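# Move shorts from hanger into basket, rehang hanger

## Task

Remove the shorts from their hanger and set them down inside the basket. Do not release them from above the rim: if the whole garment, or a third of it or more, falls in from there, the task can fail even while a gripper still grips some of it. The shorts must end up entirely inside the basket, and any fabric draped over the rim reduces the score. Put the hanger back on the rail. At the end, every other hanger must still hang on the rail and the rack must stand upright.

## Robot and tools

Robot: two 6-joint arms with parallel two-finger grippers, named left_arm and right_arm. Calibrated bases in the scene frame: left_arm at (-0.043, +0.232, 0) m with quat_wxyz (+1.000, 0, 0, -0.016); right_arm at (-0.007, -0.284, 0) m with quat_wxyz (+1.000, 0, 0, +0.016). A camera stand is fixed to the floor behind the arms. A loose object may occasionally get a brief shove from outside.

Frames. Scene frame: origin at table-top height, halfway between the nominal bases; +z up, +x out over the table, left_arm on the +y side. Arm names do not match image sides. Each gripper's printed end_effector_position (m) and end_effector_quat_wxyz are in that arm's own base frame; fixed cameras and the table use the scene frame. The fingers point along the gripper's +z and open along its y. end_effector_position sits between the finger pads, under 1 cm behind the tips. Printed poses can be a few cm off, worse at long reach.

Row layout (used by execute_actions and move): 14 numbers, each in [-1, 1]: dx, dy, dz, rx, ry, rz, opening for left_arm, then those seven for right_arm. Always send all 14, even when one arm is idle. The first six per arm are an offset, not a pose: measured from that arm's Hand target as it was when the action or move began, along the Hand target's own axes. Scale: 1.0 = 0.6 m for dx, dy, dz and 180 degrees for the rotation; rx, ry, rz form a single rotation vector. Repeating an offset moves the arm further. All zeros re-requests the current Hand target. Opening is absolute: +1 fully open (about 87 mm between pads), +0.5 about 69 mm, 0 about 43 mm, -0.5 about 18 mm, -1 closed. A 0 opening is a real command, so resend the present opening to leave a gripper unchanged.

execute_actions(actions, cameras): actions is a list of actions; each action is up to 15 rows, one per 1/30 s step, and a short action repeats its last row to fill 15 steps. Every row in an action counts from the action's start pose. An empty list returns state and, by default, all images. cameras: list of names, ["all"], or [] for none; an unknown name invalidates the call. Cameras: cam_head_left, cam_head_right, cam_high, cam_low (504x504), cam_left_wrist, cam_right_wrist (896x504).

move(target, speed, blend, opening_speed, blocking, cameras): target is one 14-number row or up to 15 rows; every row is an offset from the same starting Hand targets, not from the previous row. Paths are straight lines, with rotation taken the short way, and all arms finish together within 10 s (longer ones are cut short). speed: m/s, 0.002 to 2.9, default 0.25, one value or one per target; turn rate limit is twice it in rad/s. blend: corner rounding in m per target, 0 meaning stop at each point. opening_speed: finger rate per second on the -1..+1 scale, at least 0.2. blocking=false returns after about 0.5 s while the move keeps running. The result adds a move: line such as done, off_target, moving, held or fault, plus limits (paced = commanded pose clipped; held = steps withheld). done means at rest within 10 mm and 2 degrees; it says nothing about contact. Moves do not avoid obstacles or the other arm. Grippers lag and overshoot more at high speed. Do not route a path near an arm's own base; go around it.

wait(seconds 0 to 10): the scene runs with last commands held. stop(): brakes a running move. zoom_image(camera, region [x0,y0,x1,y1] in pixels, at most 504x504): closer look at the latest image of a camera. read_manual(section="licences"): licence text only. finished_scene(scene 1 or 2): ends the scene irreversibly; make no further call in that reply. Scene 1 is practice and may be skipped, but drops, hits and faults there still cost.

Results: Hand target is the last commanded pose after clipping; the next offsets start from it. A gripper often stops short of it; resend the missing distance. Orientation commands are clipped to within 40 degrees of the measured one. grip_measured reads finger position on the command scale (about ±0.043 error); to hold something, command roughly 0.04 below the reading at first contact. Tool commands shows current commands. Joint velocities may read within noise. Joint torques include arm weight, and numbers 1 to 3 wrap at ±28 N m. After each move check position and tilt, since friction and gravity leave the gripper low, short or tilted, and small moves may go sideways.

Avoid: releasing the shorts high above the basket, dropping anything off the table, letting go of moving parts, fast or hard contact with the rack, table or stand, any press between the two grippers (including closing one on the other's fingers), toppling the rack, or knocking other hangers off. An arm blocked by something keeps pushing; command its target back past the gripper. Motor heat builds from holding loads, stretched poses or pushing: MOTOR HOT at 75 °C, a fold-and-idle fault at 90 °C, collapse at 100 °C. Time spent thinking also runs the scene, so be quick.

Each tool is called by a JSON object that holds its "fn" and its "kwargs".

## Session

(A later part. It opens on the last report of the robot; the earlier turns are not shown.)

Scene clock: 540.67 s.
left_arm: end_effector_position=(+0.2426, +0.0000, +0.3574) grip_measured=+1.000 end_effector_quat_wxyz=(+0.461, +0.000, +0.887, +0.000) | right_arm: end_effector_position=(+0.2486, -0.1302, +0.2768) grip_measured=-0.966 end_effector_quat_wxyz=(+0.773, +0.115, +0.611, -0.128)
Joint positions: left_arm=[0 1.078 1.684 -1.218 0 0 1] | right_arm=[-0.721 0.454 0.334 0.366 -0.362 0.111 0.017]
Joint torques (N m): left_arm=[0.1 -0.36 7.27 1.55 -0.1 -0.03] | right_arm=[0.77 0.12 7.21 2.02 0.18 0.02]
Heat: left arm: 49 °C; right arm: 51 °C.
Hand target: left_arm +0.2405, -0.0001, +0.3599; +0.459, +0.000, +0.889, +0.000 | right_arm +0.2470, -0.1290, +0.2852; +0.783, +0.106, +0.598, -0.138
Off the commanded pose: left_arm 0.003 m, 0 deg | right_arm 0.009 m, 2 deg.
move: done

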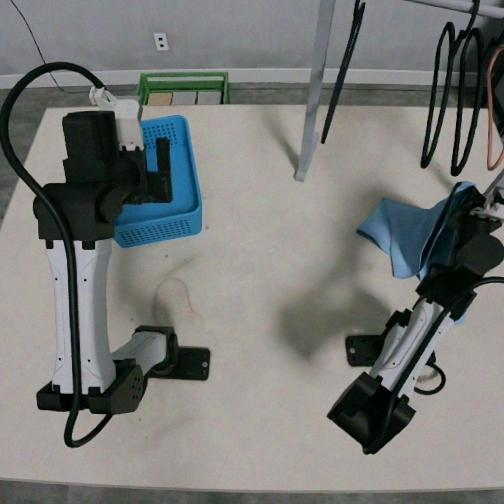

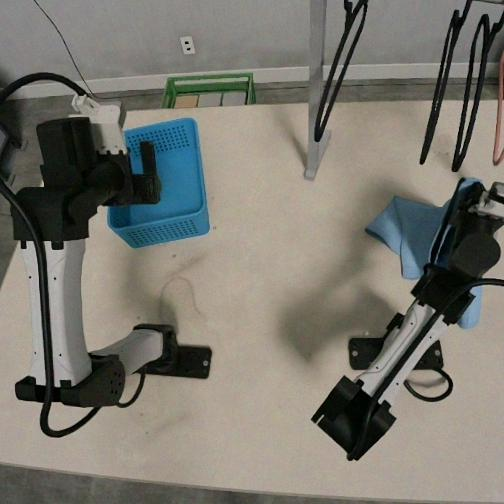

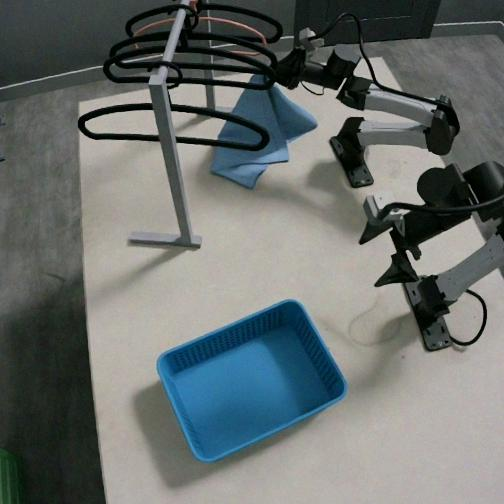

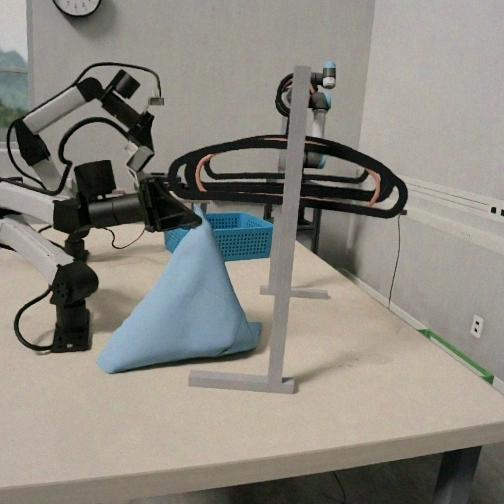

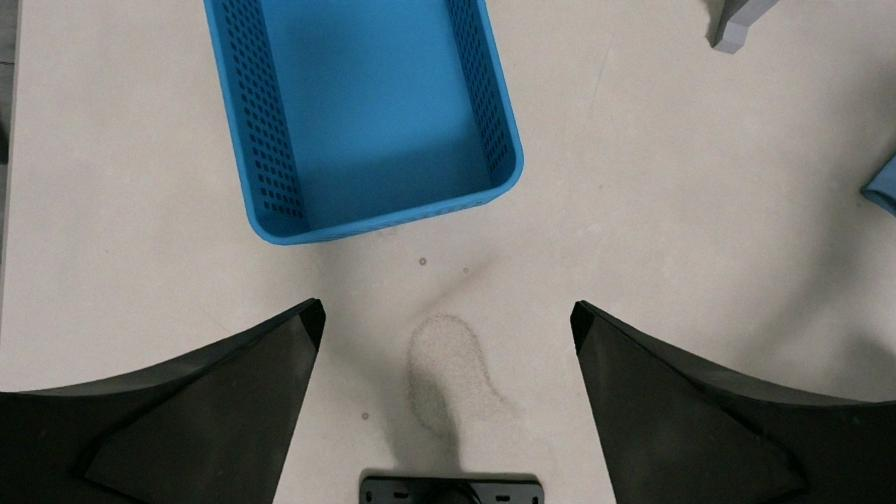

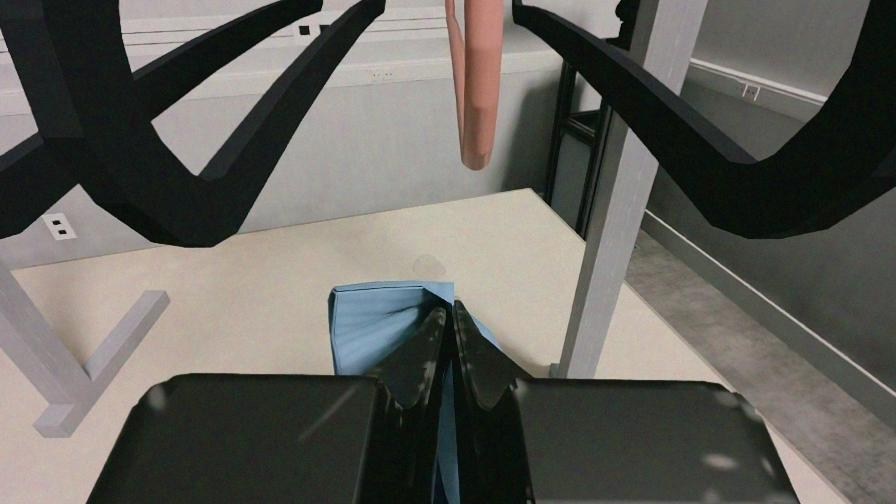

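{"fn": "move", "kwargs": {"target": [[0,0,0,0,0,0,1, 0.0937,0.022,-0.0377,0,0,0,-1],[0.2361,0,0.0706,0,0.027,0,1, 0.0912,0.2208,-0.047,-0.1073,0,0.0288,-1],[0.4723,0,0.1412,0,0.0539,0,1, -0.0597,0.4443,-0.1277,-0.2683,0,0.0719,-1],[0.4723,0,0.1412,0,0.0539,0,1, -0.4357,0.6485,-0.1142,-0.3553,-0.0489,0.1293,-1]], "blend": [0.03,0.03,0.05,0], "speed": 0.2, "cameras": ["all"]}}

Scene clock: 557.40 s.
left_arm: end_effector_position=(+0.1452, +0.0000, +0.0834) grip_measured=+1.000 end_effector_quat_wxyz=(+0.382, +0.000, +0.924, +0.000) | right_arm: end_effector_position=(+0.2603, +0.2841, +0.4939) grip_measured=-0.966 end_effector_quat_wxyz=(+0.755, -0.224, +0.519, +0.331)
Joint positions: left_arm=[0 0.291 0.46 -0.956 0 0 1] | right_arm=[0.835 1.112 1.249 0.231 0.012 0.001 0.017]
Joint torques (N m): left_arm=[0.13 1.47 5.52 1.67 -0.1 -0.03] | right_arm=[0.77 -2.07 10.11 2.02 -0.1 0.06]
Heat: left arm: 48 °C; right arm: 52 °C.
Hand target: left_arm +0.1453, +0.0000, +0.0797; +0.382, +0.000, +0.924, +0.000 | right_arm +0.2534, +0.2825, +0.5200; +0.772, -0.219, +0.489, +0.342
Off the commanded pose: left_arm 0.004 m, 0 deg | right_arm 0.027 m, 4 deg.
move: off_target (right_arm)

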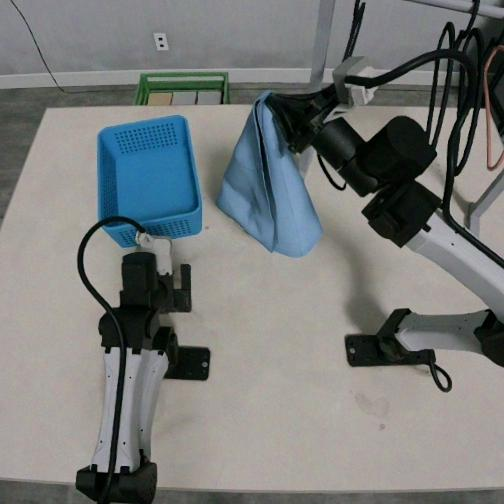

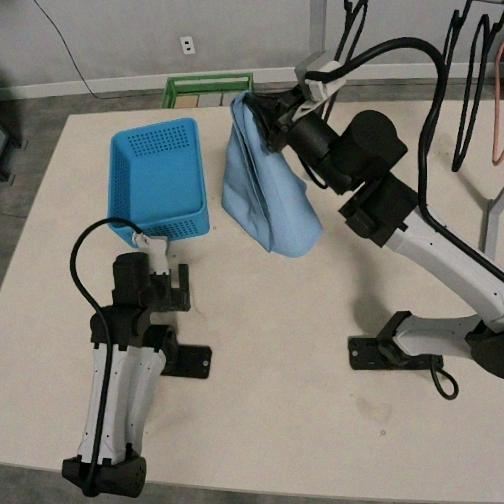

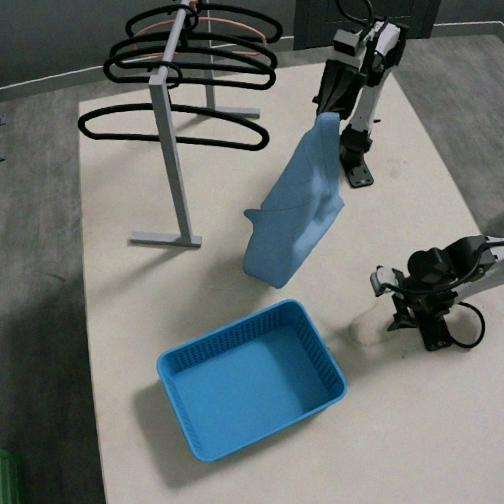

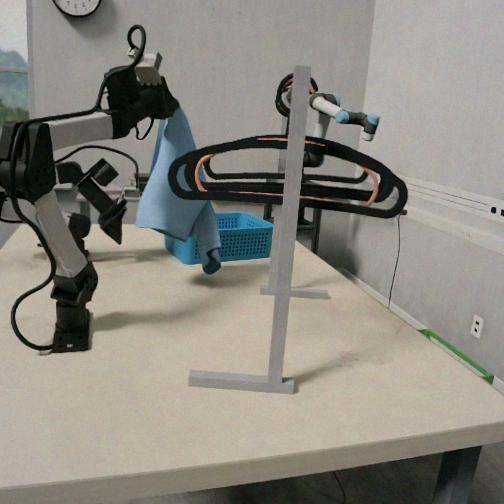

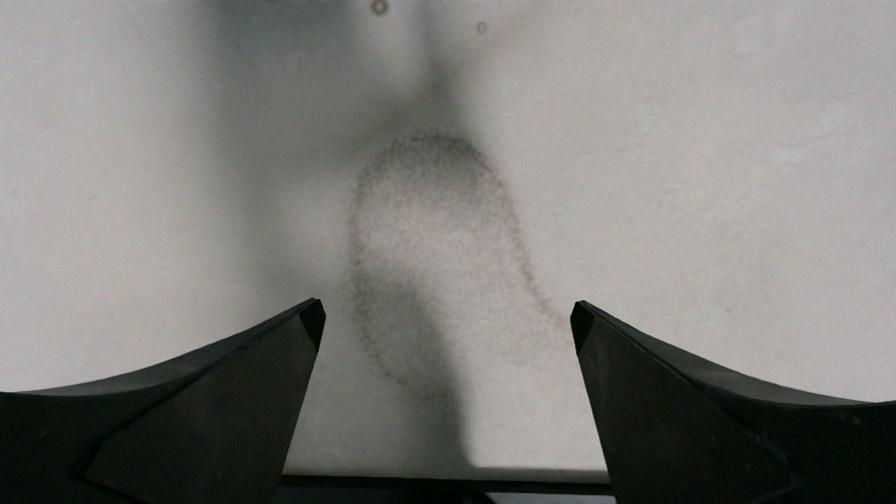

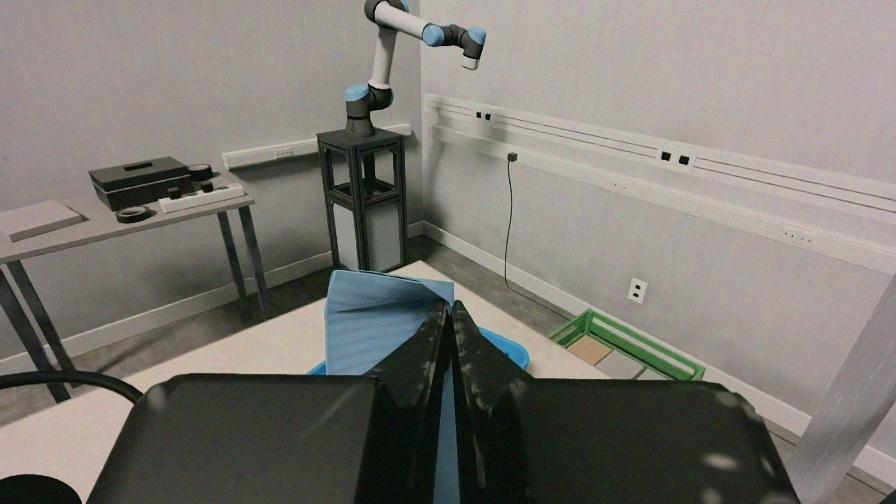

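{"fn": "move", "kwargs": {"target": [[0,0,0,0,0,0,1, 0.0148,0.0452,0.2687,-0.0151,-0.0278,0.0071,-1],[0,0,0,0,0,0,1, 0.2815,0.0653,0.4065,-0.0171,-0.0278,0.008,-1]], "blend": [0.03,0], "speed": 0.15, "cameras": ["all"]}}

Scene clock: 575.07 s.
left_arm: end_effector_position=(+0.1452, +0.0000, +0.0834) grip_measured=+1.000 end_effector_quat_wxyz=(+0.382, +0.000, +0.924, +0.000) | right_arm: end_effector_position=(+0.4261, +0.5235, +0.4502) grip_measured=-0.966 end_effector_quat_wxyz=(+0.768, -0.223, +0.477, +0.364)
Joint positions: left_arm=[0 0.291 0.46 -0.956 0 0 1] | right_arm=[0.89 2.26 2.256 0.465 0.009 0.001 0.017]
Joint torques (N m): left_arm=[0.12 1.47 5.53 1.67 -0.1 -0.02] | right_arm=[0.77 -10.02 10.52 1.95 -0.11 0.05]
Heat: left arm: 48 °C; right arm: 53 °C.
Hand target: left_arm +0.1453, +0.0000, +0.0797; +0.382, +0.000, +0.924, +0.000 | right_arm +0.4202, +0.5259, +0.4707; +0.782, -0.219, +0.448, +0.374
Off the commanded pose: left_arm 0.004 m, 0 deg | right_arm 0.021 m, 4 deg.
move: off_target (right_arm)

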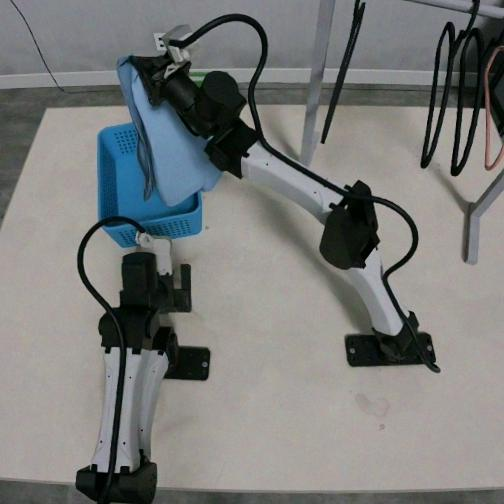

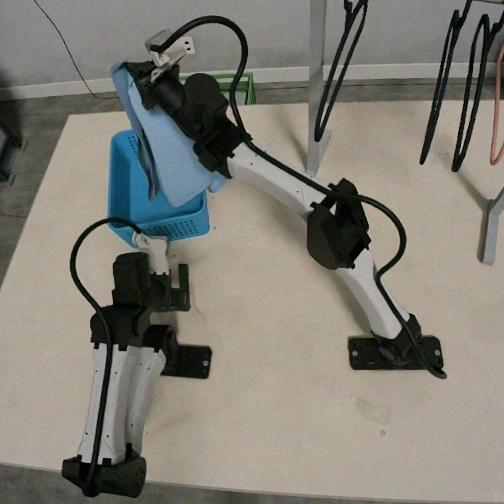

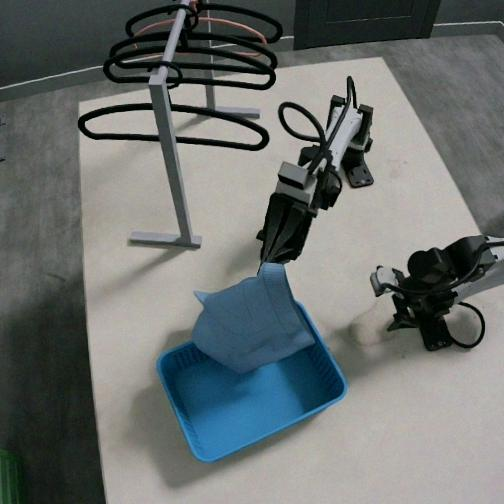

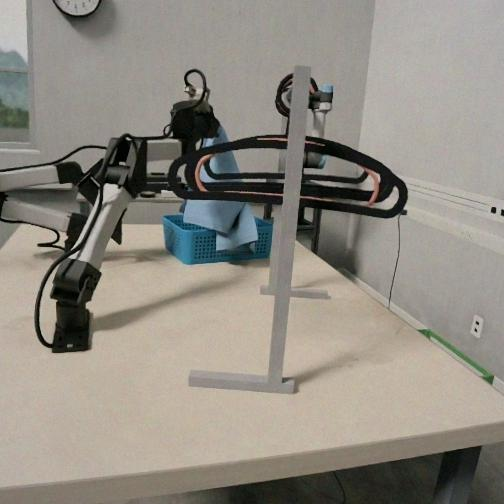

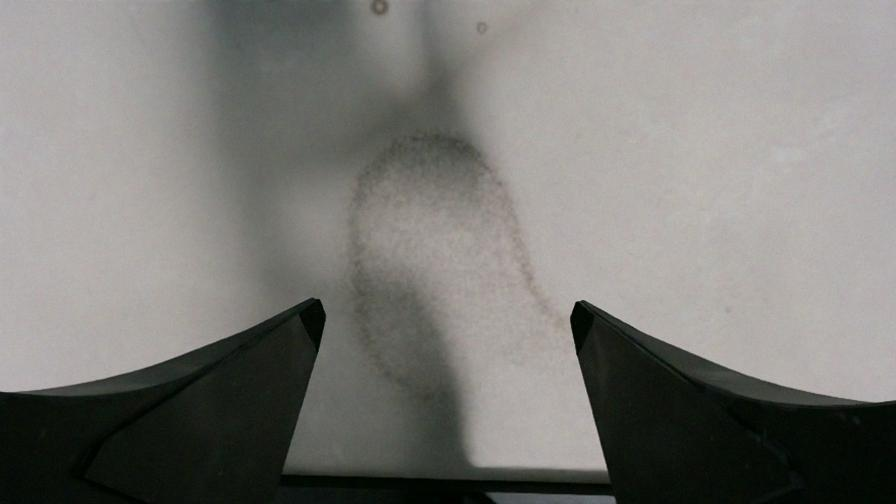

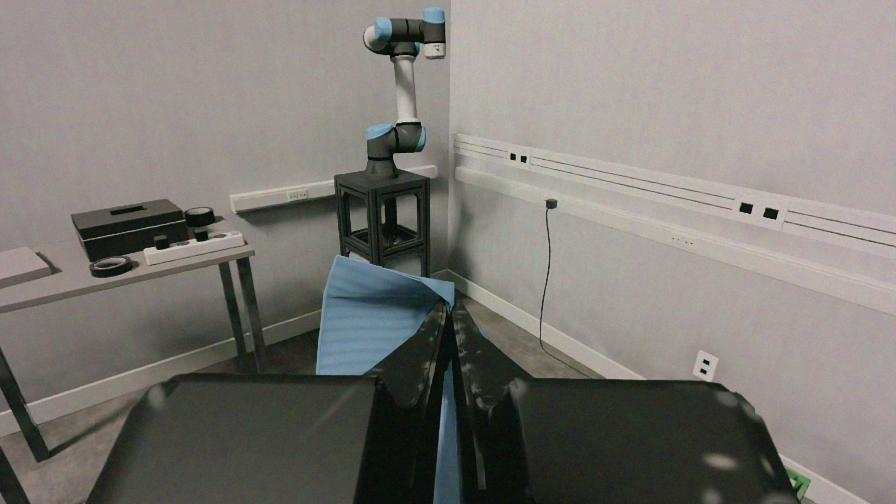

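{"fn": "zoom_image", "kwargs": {"camera": "cam_low", "region": [140, 90, 320, 290]}}

{"fn": "zoom_image", "kwargs": {"camera": "cam_high", "region": [140, 220, 370, 470]}}

{"fn": "zoom_image", "kwargs": {"camera": "cam_head_left", "region": [70, 30, 280, 260]}}

Scaled by 2.520 from the camera's 504x504 image, which has a finer 720x720 frame.

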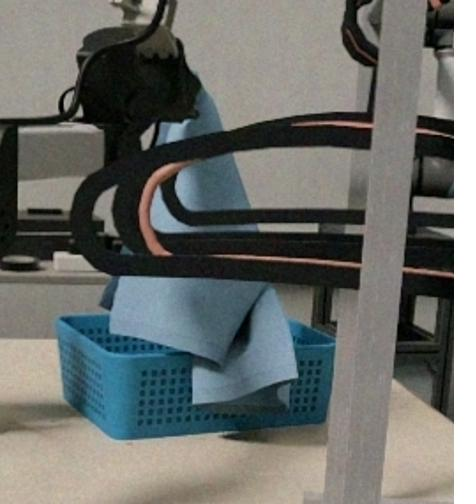

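Scaled by 2.016 from the camera's 504x504 image, which has a finer 720x720 frame.

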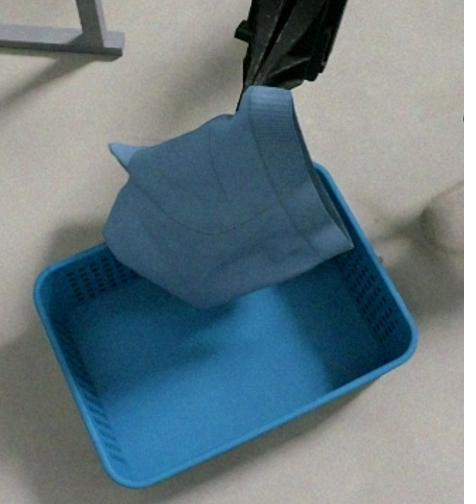

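Scaled by 2.191 from the camera's 504x504 image, which has a finer 720x720 frame.

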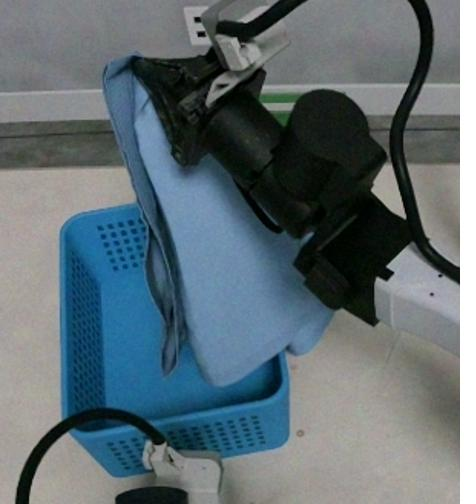

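{"fn": "move", "kwargs": {"target": [[0,0,0,0,0,0,1, -0.1007,0.0117,0.0238,0,-0.0444,0,-1],[0,0,0,0,0,0,1, 0.1073,0.055,0.016,-0.0144,-0.0556,0.0084,-1]], "blend": [0,0], "speed": 0.12, "cameras": ["cam_head_left", "cam_high", "cam_low", "cam_right_wrist"]}}

Scene clock: 637.80 s.
left_arm: end_effector_position=(+0.1452, +0.0000, +0.0834) grip_measured=+1.000 end_effector_quat_wxyz=(+0.382, +0.000, +0.924, +0.000) | right_arm: end_effector_position=(+0.4271, +0.5789, +0.4040) grip_measured=-0.966 end_effector_quat_wxyz=(+0.798, -0.205, +0.400, +0.401)
Joint positions: left_arm=[0 0.291 0.46 -0.956 0 0 1] | right_arm=[0.935 2.589 2.494 0.733 -0.003 -0.004 0.017]
Joint torques (N m): left_arm=[0.13 1.46 5.5 1.67 -0.1 -0.03] | right_arm=[0.62 -11.33 10.26 1.71 -0.1 0.13]
Heat: left arm: 48 °C; right arm: 56 °C.
Hand target: left_arm +0.1453, +0.0000, +0.0797; +0.382, +0.000, +0.924, +0.000 | right_arm +0.4201, +0.5780, +0.4195; +0.808, -0.197, +0.373, +0.412
Off the commanded pose: left_arm 0.004 m, 0 deg | right_arm 0.017 m, 4 deg.
move: off_target (right_arm)
Images, in order (width x height): cam_head_left 504x504, cam_high 504x504, cam_low 504x504, cam_right_wrist 896x504.

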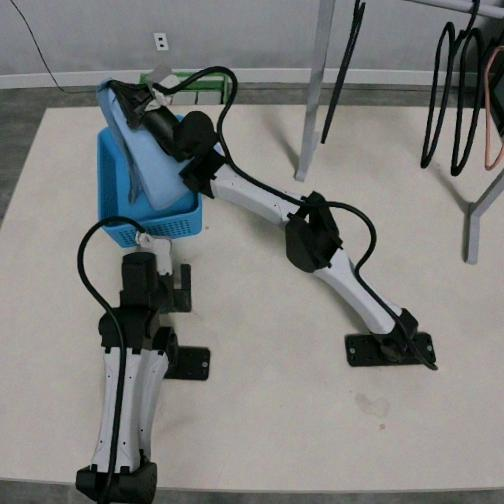

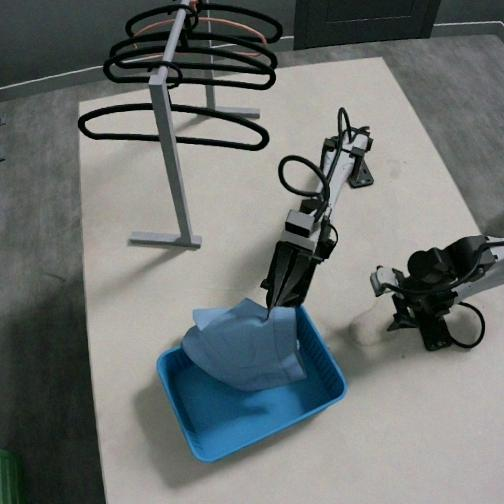

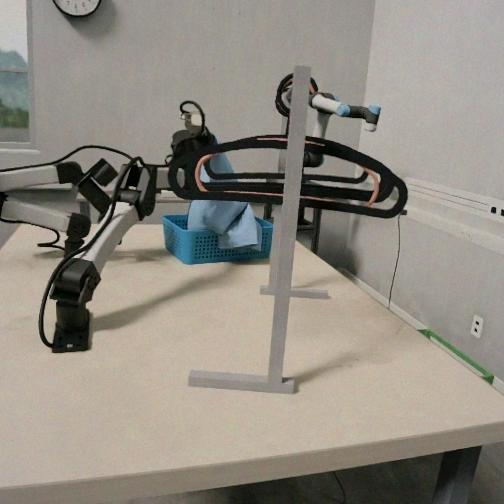

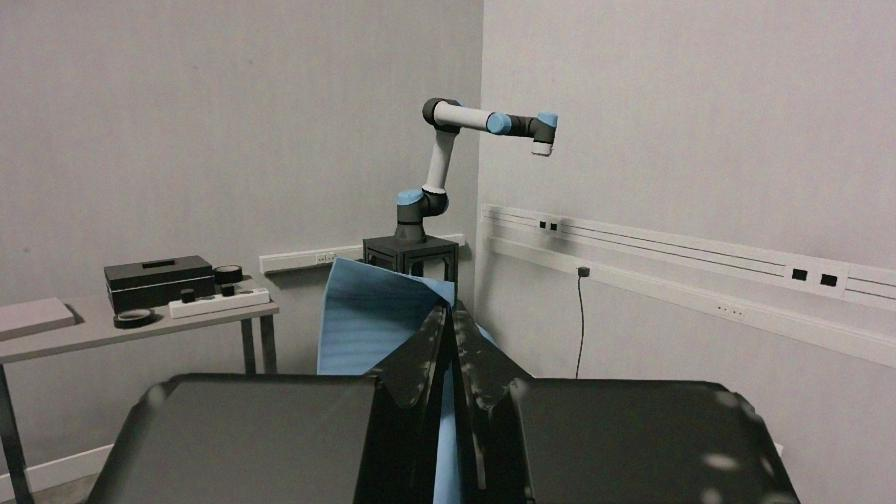

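{"fn": "zoom_image", "kwargs": {"camera": "cam_low", "region": [140, 90, 320, 290]}}

{"fn": "zoom_image", "kwargs": {"camera": "cam_high", "region": [140, 220, 370, 470]}}

Scaled by 2.520 from the camera's 504x504 image, which has a finer 720x720 frame.

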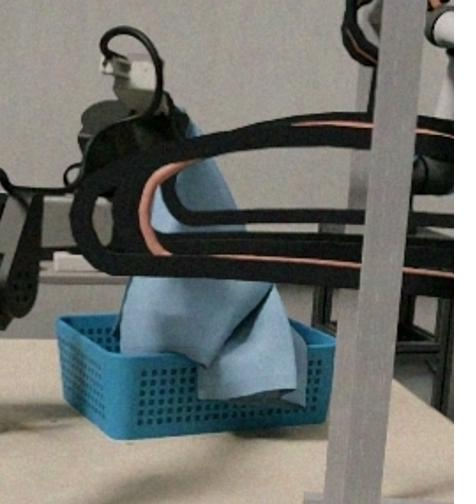

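Scaled by 2.016 from the camera's 504x504 image, which has a finer 720x720 frame.

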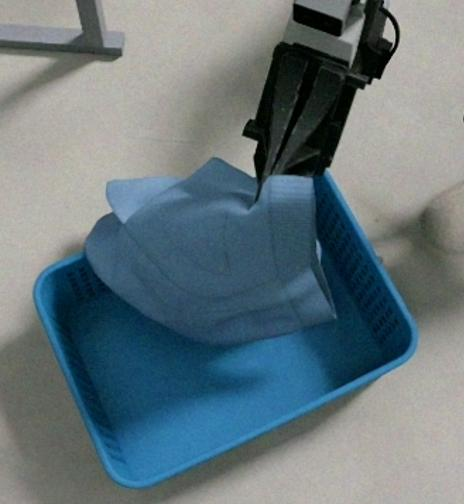

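{"fn": "move", "kwargs": {"target": [[0,0,0,0,0,0,1, -0.3405,-0.0347,0.0382,0.0084,0.03,-0.0072,-1],[0,0,0,0,0,0,1, -0.1017,-0.0295,0.0105,0.0063,0.03,-0.0054,-1]], "blend": [0,0], "speed": 0.12, "cameras": ["cam_head_left", "cam_high", "cam_low"]}}

{"fn": "zoom_image", "kwargs": {"camera": "cam_low", "region": [140, 90, 320, 290]}}

{"fn": "zoom_image", "kwargs": {"camera": "cam_high", "region": [140, 220, 370, 470]}}

Scene clock: 695.87 s.
left_arm: end_effector_position=(+0.1452, +0.0000, +0.0834) grip_measured=+1.000 end_effector_quat_wxyz=(+0.382, +0.000, +0.924, +0.000) | right_arm: end_effector_position=(+0.4182, +0.5417, +0.4499) grip_measured=-0.966 end_effector_quat_wxyz=(+0.780, -0.221, +0.445, +0.382)
Joint positions: left_arm=[0 0.291 0.46 -0.956 0 0 1] | right_arm=[0.913 2.331 2.308 0.554 -0.003 -0.004 0.017]
Joint torques (N m): left_arm=[0.13 1.47 5.53 1.67 -0.1 -0.03] | right_arm=[0.28 -10.56 9.52 2 -0.1 0.1]
Heat: left arm: 48 °C; right arm: 64 °C.
Hand target: left_arm +0.1453, +0.0000, +0.0797; +0.382, +0.000, +0.924, +0.000 | right_arm +0.4138, +0.5400, +0.4706; +0.795, -0.211, +0.413, +0.392
Off the commanded pose: left_arm 0.004 m, 0 deg | right_arm 0.021 m, 4 deg.
move: off_target (right_arm)
Images, in order (width x height): cam_head_left 504x504, cam_high 504x504, cam_low 504x504.

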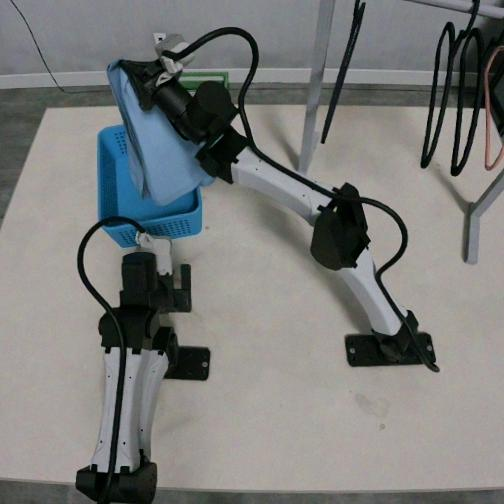

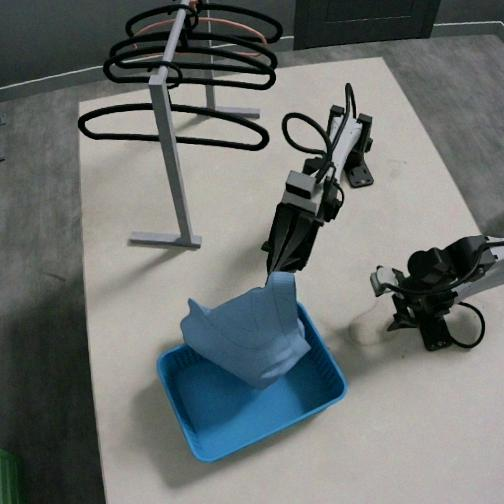

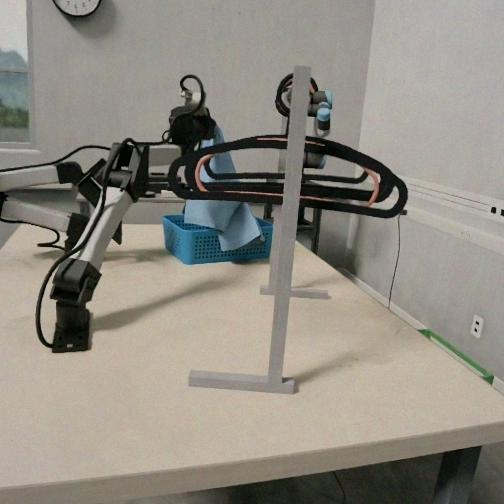

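Scaled by 2.520 from the camera's 504x504 image, which has a finer 720x720 frame.

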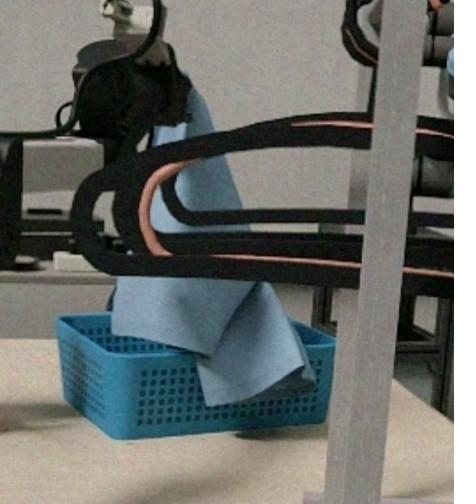

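Scaled by 2.016 from the camera's 504x504 image, which has a finer 720x720 frame.

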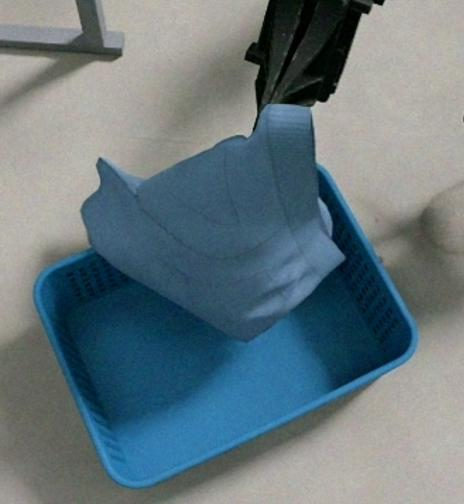

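{"fn": "move", "kwargs": {"target": [[0,0,0,0,0,0,1, -0.2398,-0.0095,0.005,0,0,0,-1],[-0.492,-0.0867,-0.3808,0.0589,-0.0278,0.0589,0.6, -0.2432,-0.0367,-0.1842,0.0284,0.0833,-0.0204,-1]], "blend": [0.02,0], "speed": 0.15, "cameras": ["all"]}}

Scene clock: 728.00 s.
left_arm: end_effector_position=(+0.1960, -0.0521, +0.4512) grip_measured=+0.600 end_effector_quat_wxyz=(+0.509, +0.106, +0.851, -0.065) | right_arm: end_effector_position=(+0.3317, +0.4055, +0.4980) grip_measured=-0.967 end_effector_quat_wxyz=(+0.730, -0.256, +0.549, +0.315)
Joint positions: left_arm=[-0.274 1.238 2.293 -1.547 -0.019 -0.014 0.8] | right_arm=[0.91 1.643 1.789 0.123 0.063 -0.047 0.017]
Joint torques (N m): left_arm=[-0.4 0.38 4.05 1.65 -0.1 0.12] | right_arm=[-0.4 -9.63 7.13 2.11 0.13 0.02]
Heat: left arm: 49 °C; right arm: 63 °C.
Hand target: left_arm +0.1931, -0.0521, +0.4500; +0.419, +0.121, +0.899, -0.050 | right_arm +0.3258, +0.3885, +0.5276; +0.755, -0.238, +0.523, +0.317
Off the commanded pose: left_arm 0.003 m, 12 deg | right_arm 0.035 m, 5 deg.
joint sent to its limit (left arm) — joint 4 (wrist pitch), lower limit. The joint targets are off in orientation, not in position.
move: off_target (left_arm, right_arm); target 2's new opening was sent with left_arm's hand 0.003 m and 12 deg from that target

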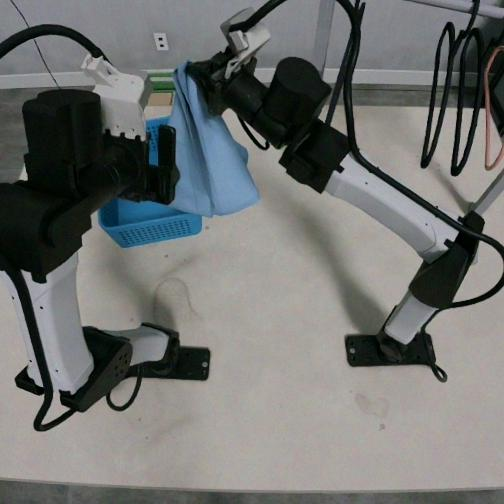

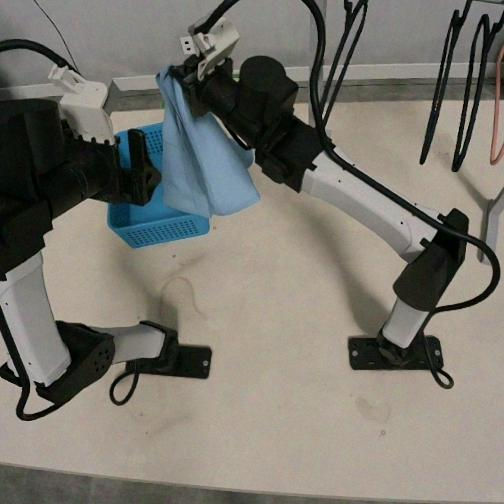

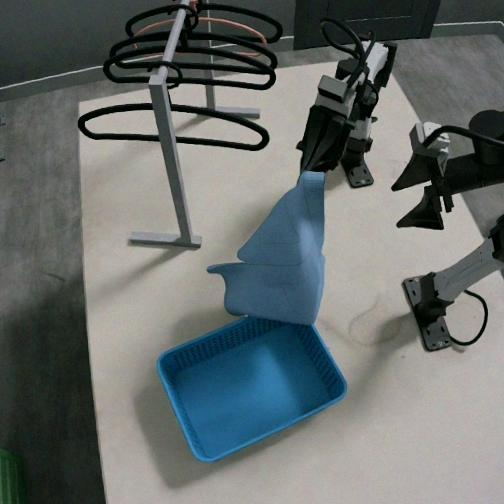

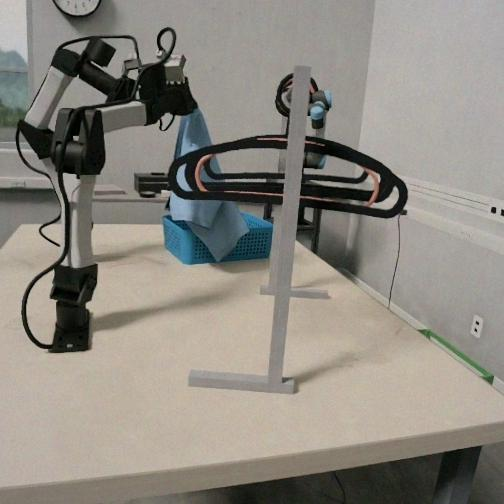

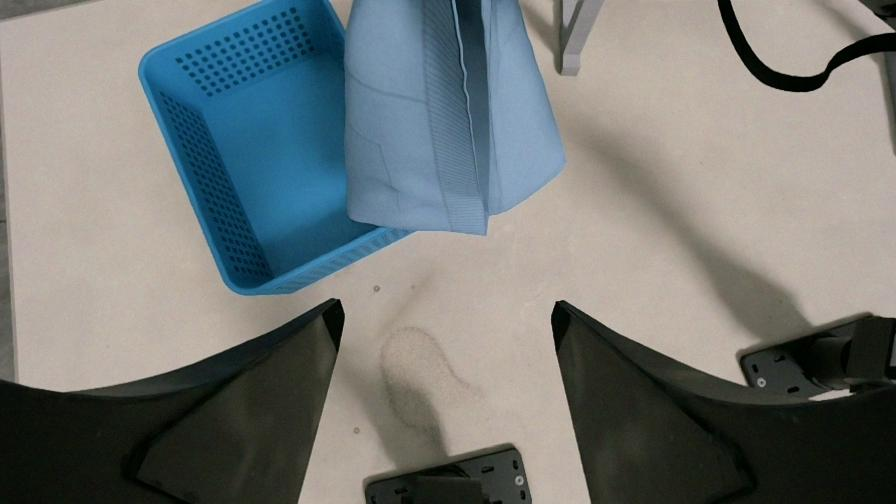

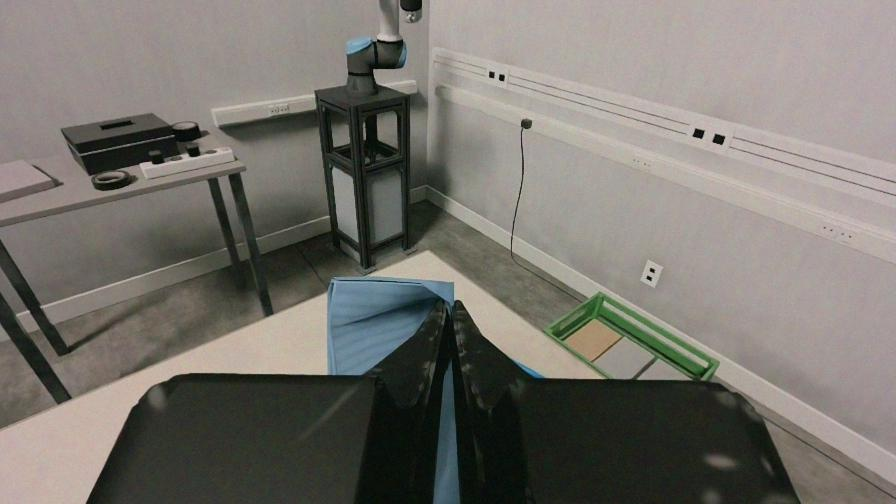

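{"fn": "move", "kwargs": {"target": [0.0645,-0.0373,0.1357,-0.0264,-0.0833,-0.0169,0.6, 0,0,0,0,0,0,-1], "speed": 0.15, "cameras": ["cam_left_wrist", "cam_high"]}}

Scene clock: 760.50 s.
left_arm: end_effector_position=(+0.2227, -0.0827, +0.3701) grip_measured=+0.600 end_effector_quat_wxyz=(+0.535, +0.079, +0.840, -0.041) | right_arm: end_effector_position=(+0.3317, +0.4054, +0.4980) grip_measured=-0.967 end_effector_quat_wxyz=(+0.730, -0.256, +0.549, +0.315)
Joint positions: left_arm=[-0.619 0.957 1.553 -1.077 -0.404 -0.184 0.8] | right_arm=[0.91 1.643 1.789 0.123 0.064 -0.047 0.017]
Joint torques (N m): left_arm=[-0.4 -0.31 4.22 1.87 -0.32 -0.17] | right_arm=[-0.42 -9.63 7.15 2.12 0.13 0.02]
Heat: left arm: 51 °C; right arm: 61 °C.
Hand target: left_arm +0.2236, -0.0824, +0.3676; +0.535, +0.072, +0.841, -0.039 | right_arm +0.3259, +0.3885, +0.5276; +0.755, -0.238, +0.523, +0.317
Off the commanded pose: left_arm 0.003 m, 1 deg | right_arm 0.035 m, 5 deg.
move: off_target (right_arm)
Images, in order (width x height): cam_high 504x504, cam_left_wrist 896x504.

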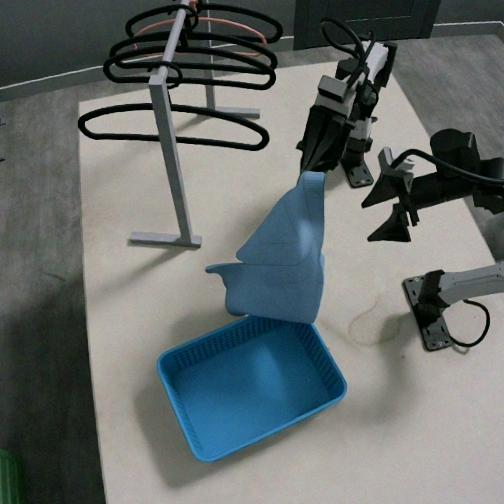

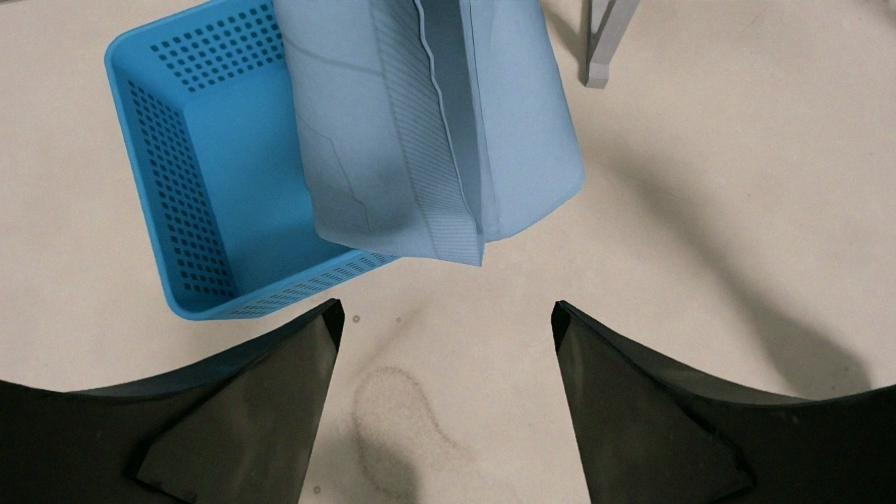

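{"fn": "move", "kwargs": {"target": [[0.113,0.135,0.0245,-0.0344,0.1945,-0.0317,1, 0.0952,-0.0718,-0.2562,0,0.1144,0,-1],[0.113,0.135,0.0245,-0.0344,0.1945,-0.0317,1, 0.3402,-0.0933,-0.4105,0,0.2256,0,-1],[0.113,0.135,0.0245,-0.0344,0.1945,-0.0317,1, 0.6017,-0.0923,-0.5198,0,0.3367,0,-1]], "blend": [0.03,0.03,0], "speed": 0.15, "cameras": ["all"]}}

Scene clock: 842.57 s.
left_arm: end_effector_position=(+0.2230, +0.0017, +0.2979) grip_measured=+1.000 end_effector_quat_wxyz=(+0.260, +0.004, +0.965, +0.008) | right_arm: end_effector_position=(+0.2563, +0.2178, +0.0867) grip_measured=-0.967 end_effector_quat_wxyz=(+0.385, -0.362, +0.834, +0.159)
Joint positions: left_arm=[-0.007 1.284 1.771 -1.532 -0.017 0.006 1] | right_arm=[0.664 1.251 0.676 -0.141 -0.104 -0.108 0.017]
Joint torques (N m): left_arm=[0.66 -2 7.38 1.07 0.05 0.13] | right_arm=[0.46 -2.69 6.86 1.87 0.09 0.02]
Heat: left arm: 53 °C; right arm: 60 °C.
Hand target: left_arm +0.2217, +0.0007, +0.3009; +0.258, +0.010, +0.966, +0.003 | right_arm +0.2580, +0.2177, +0.0838; +0.388, -0.365, +0.832, +0.153
Off the commanded pose: left_arm 0.003 m, 1 deg | right_arm 0.003 m, 1 deg.
move: done

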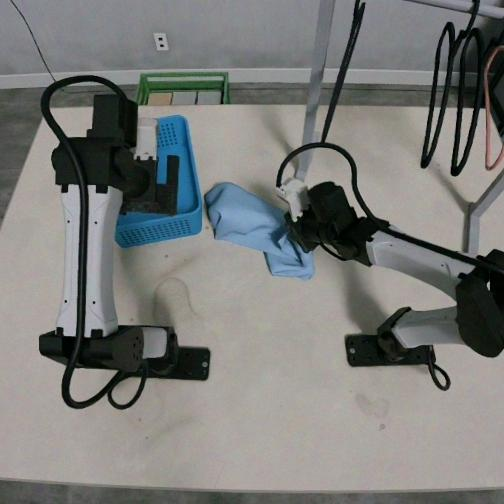

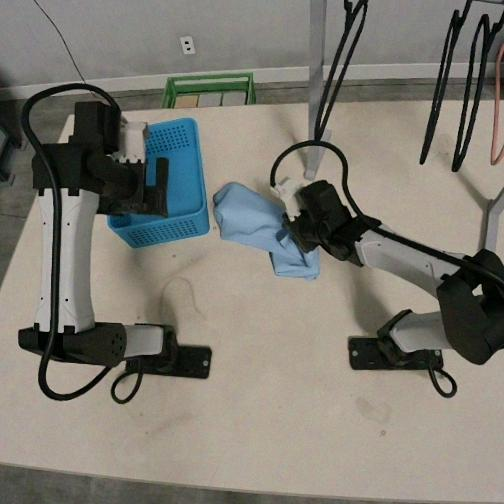

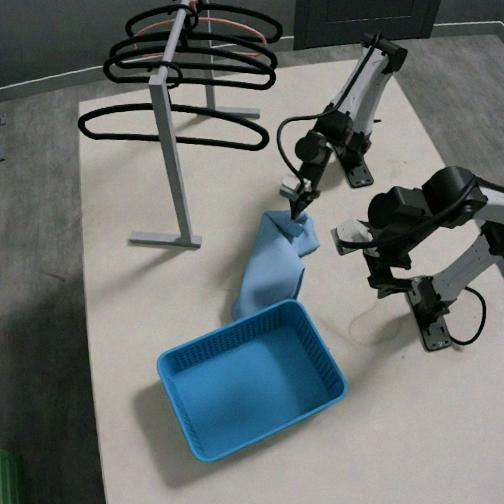

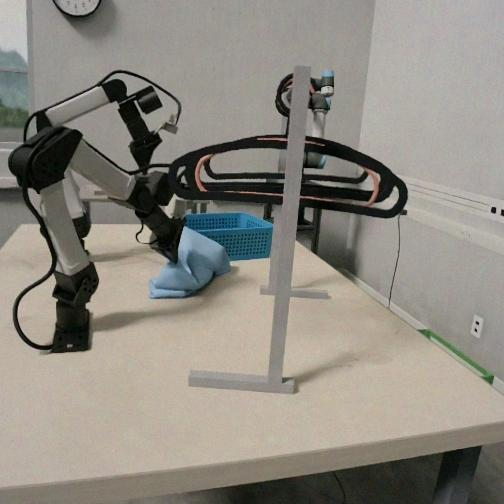

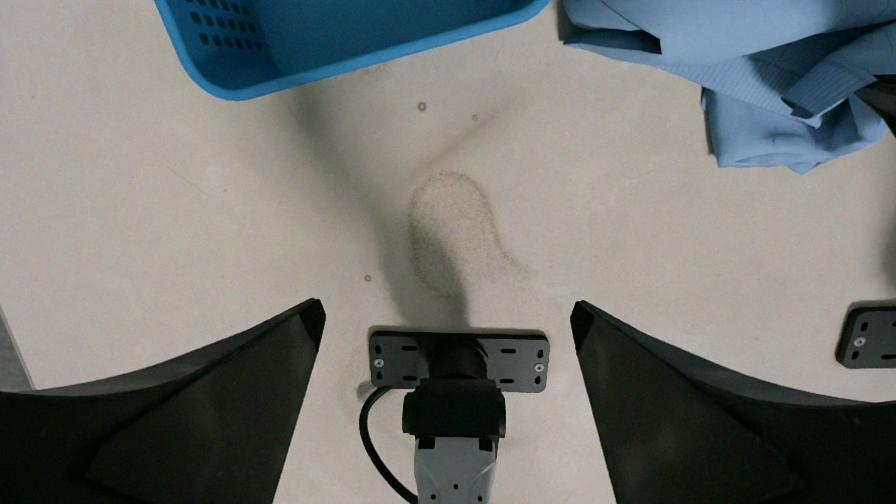

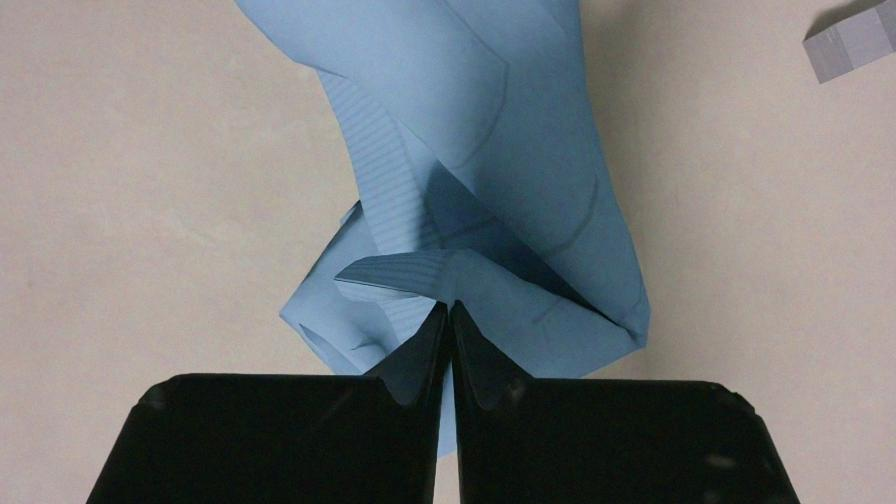

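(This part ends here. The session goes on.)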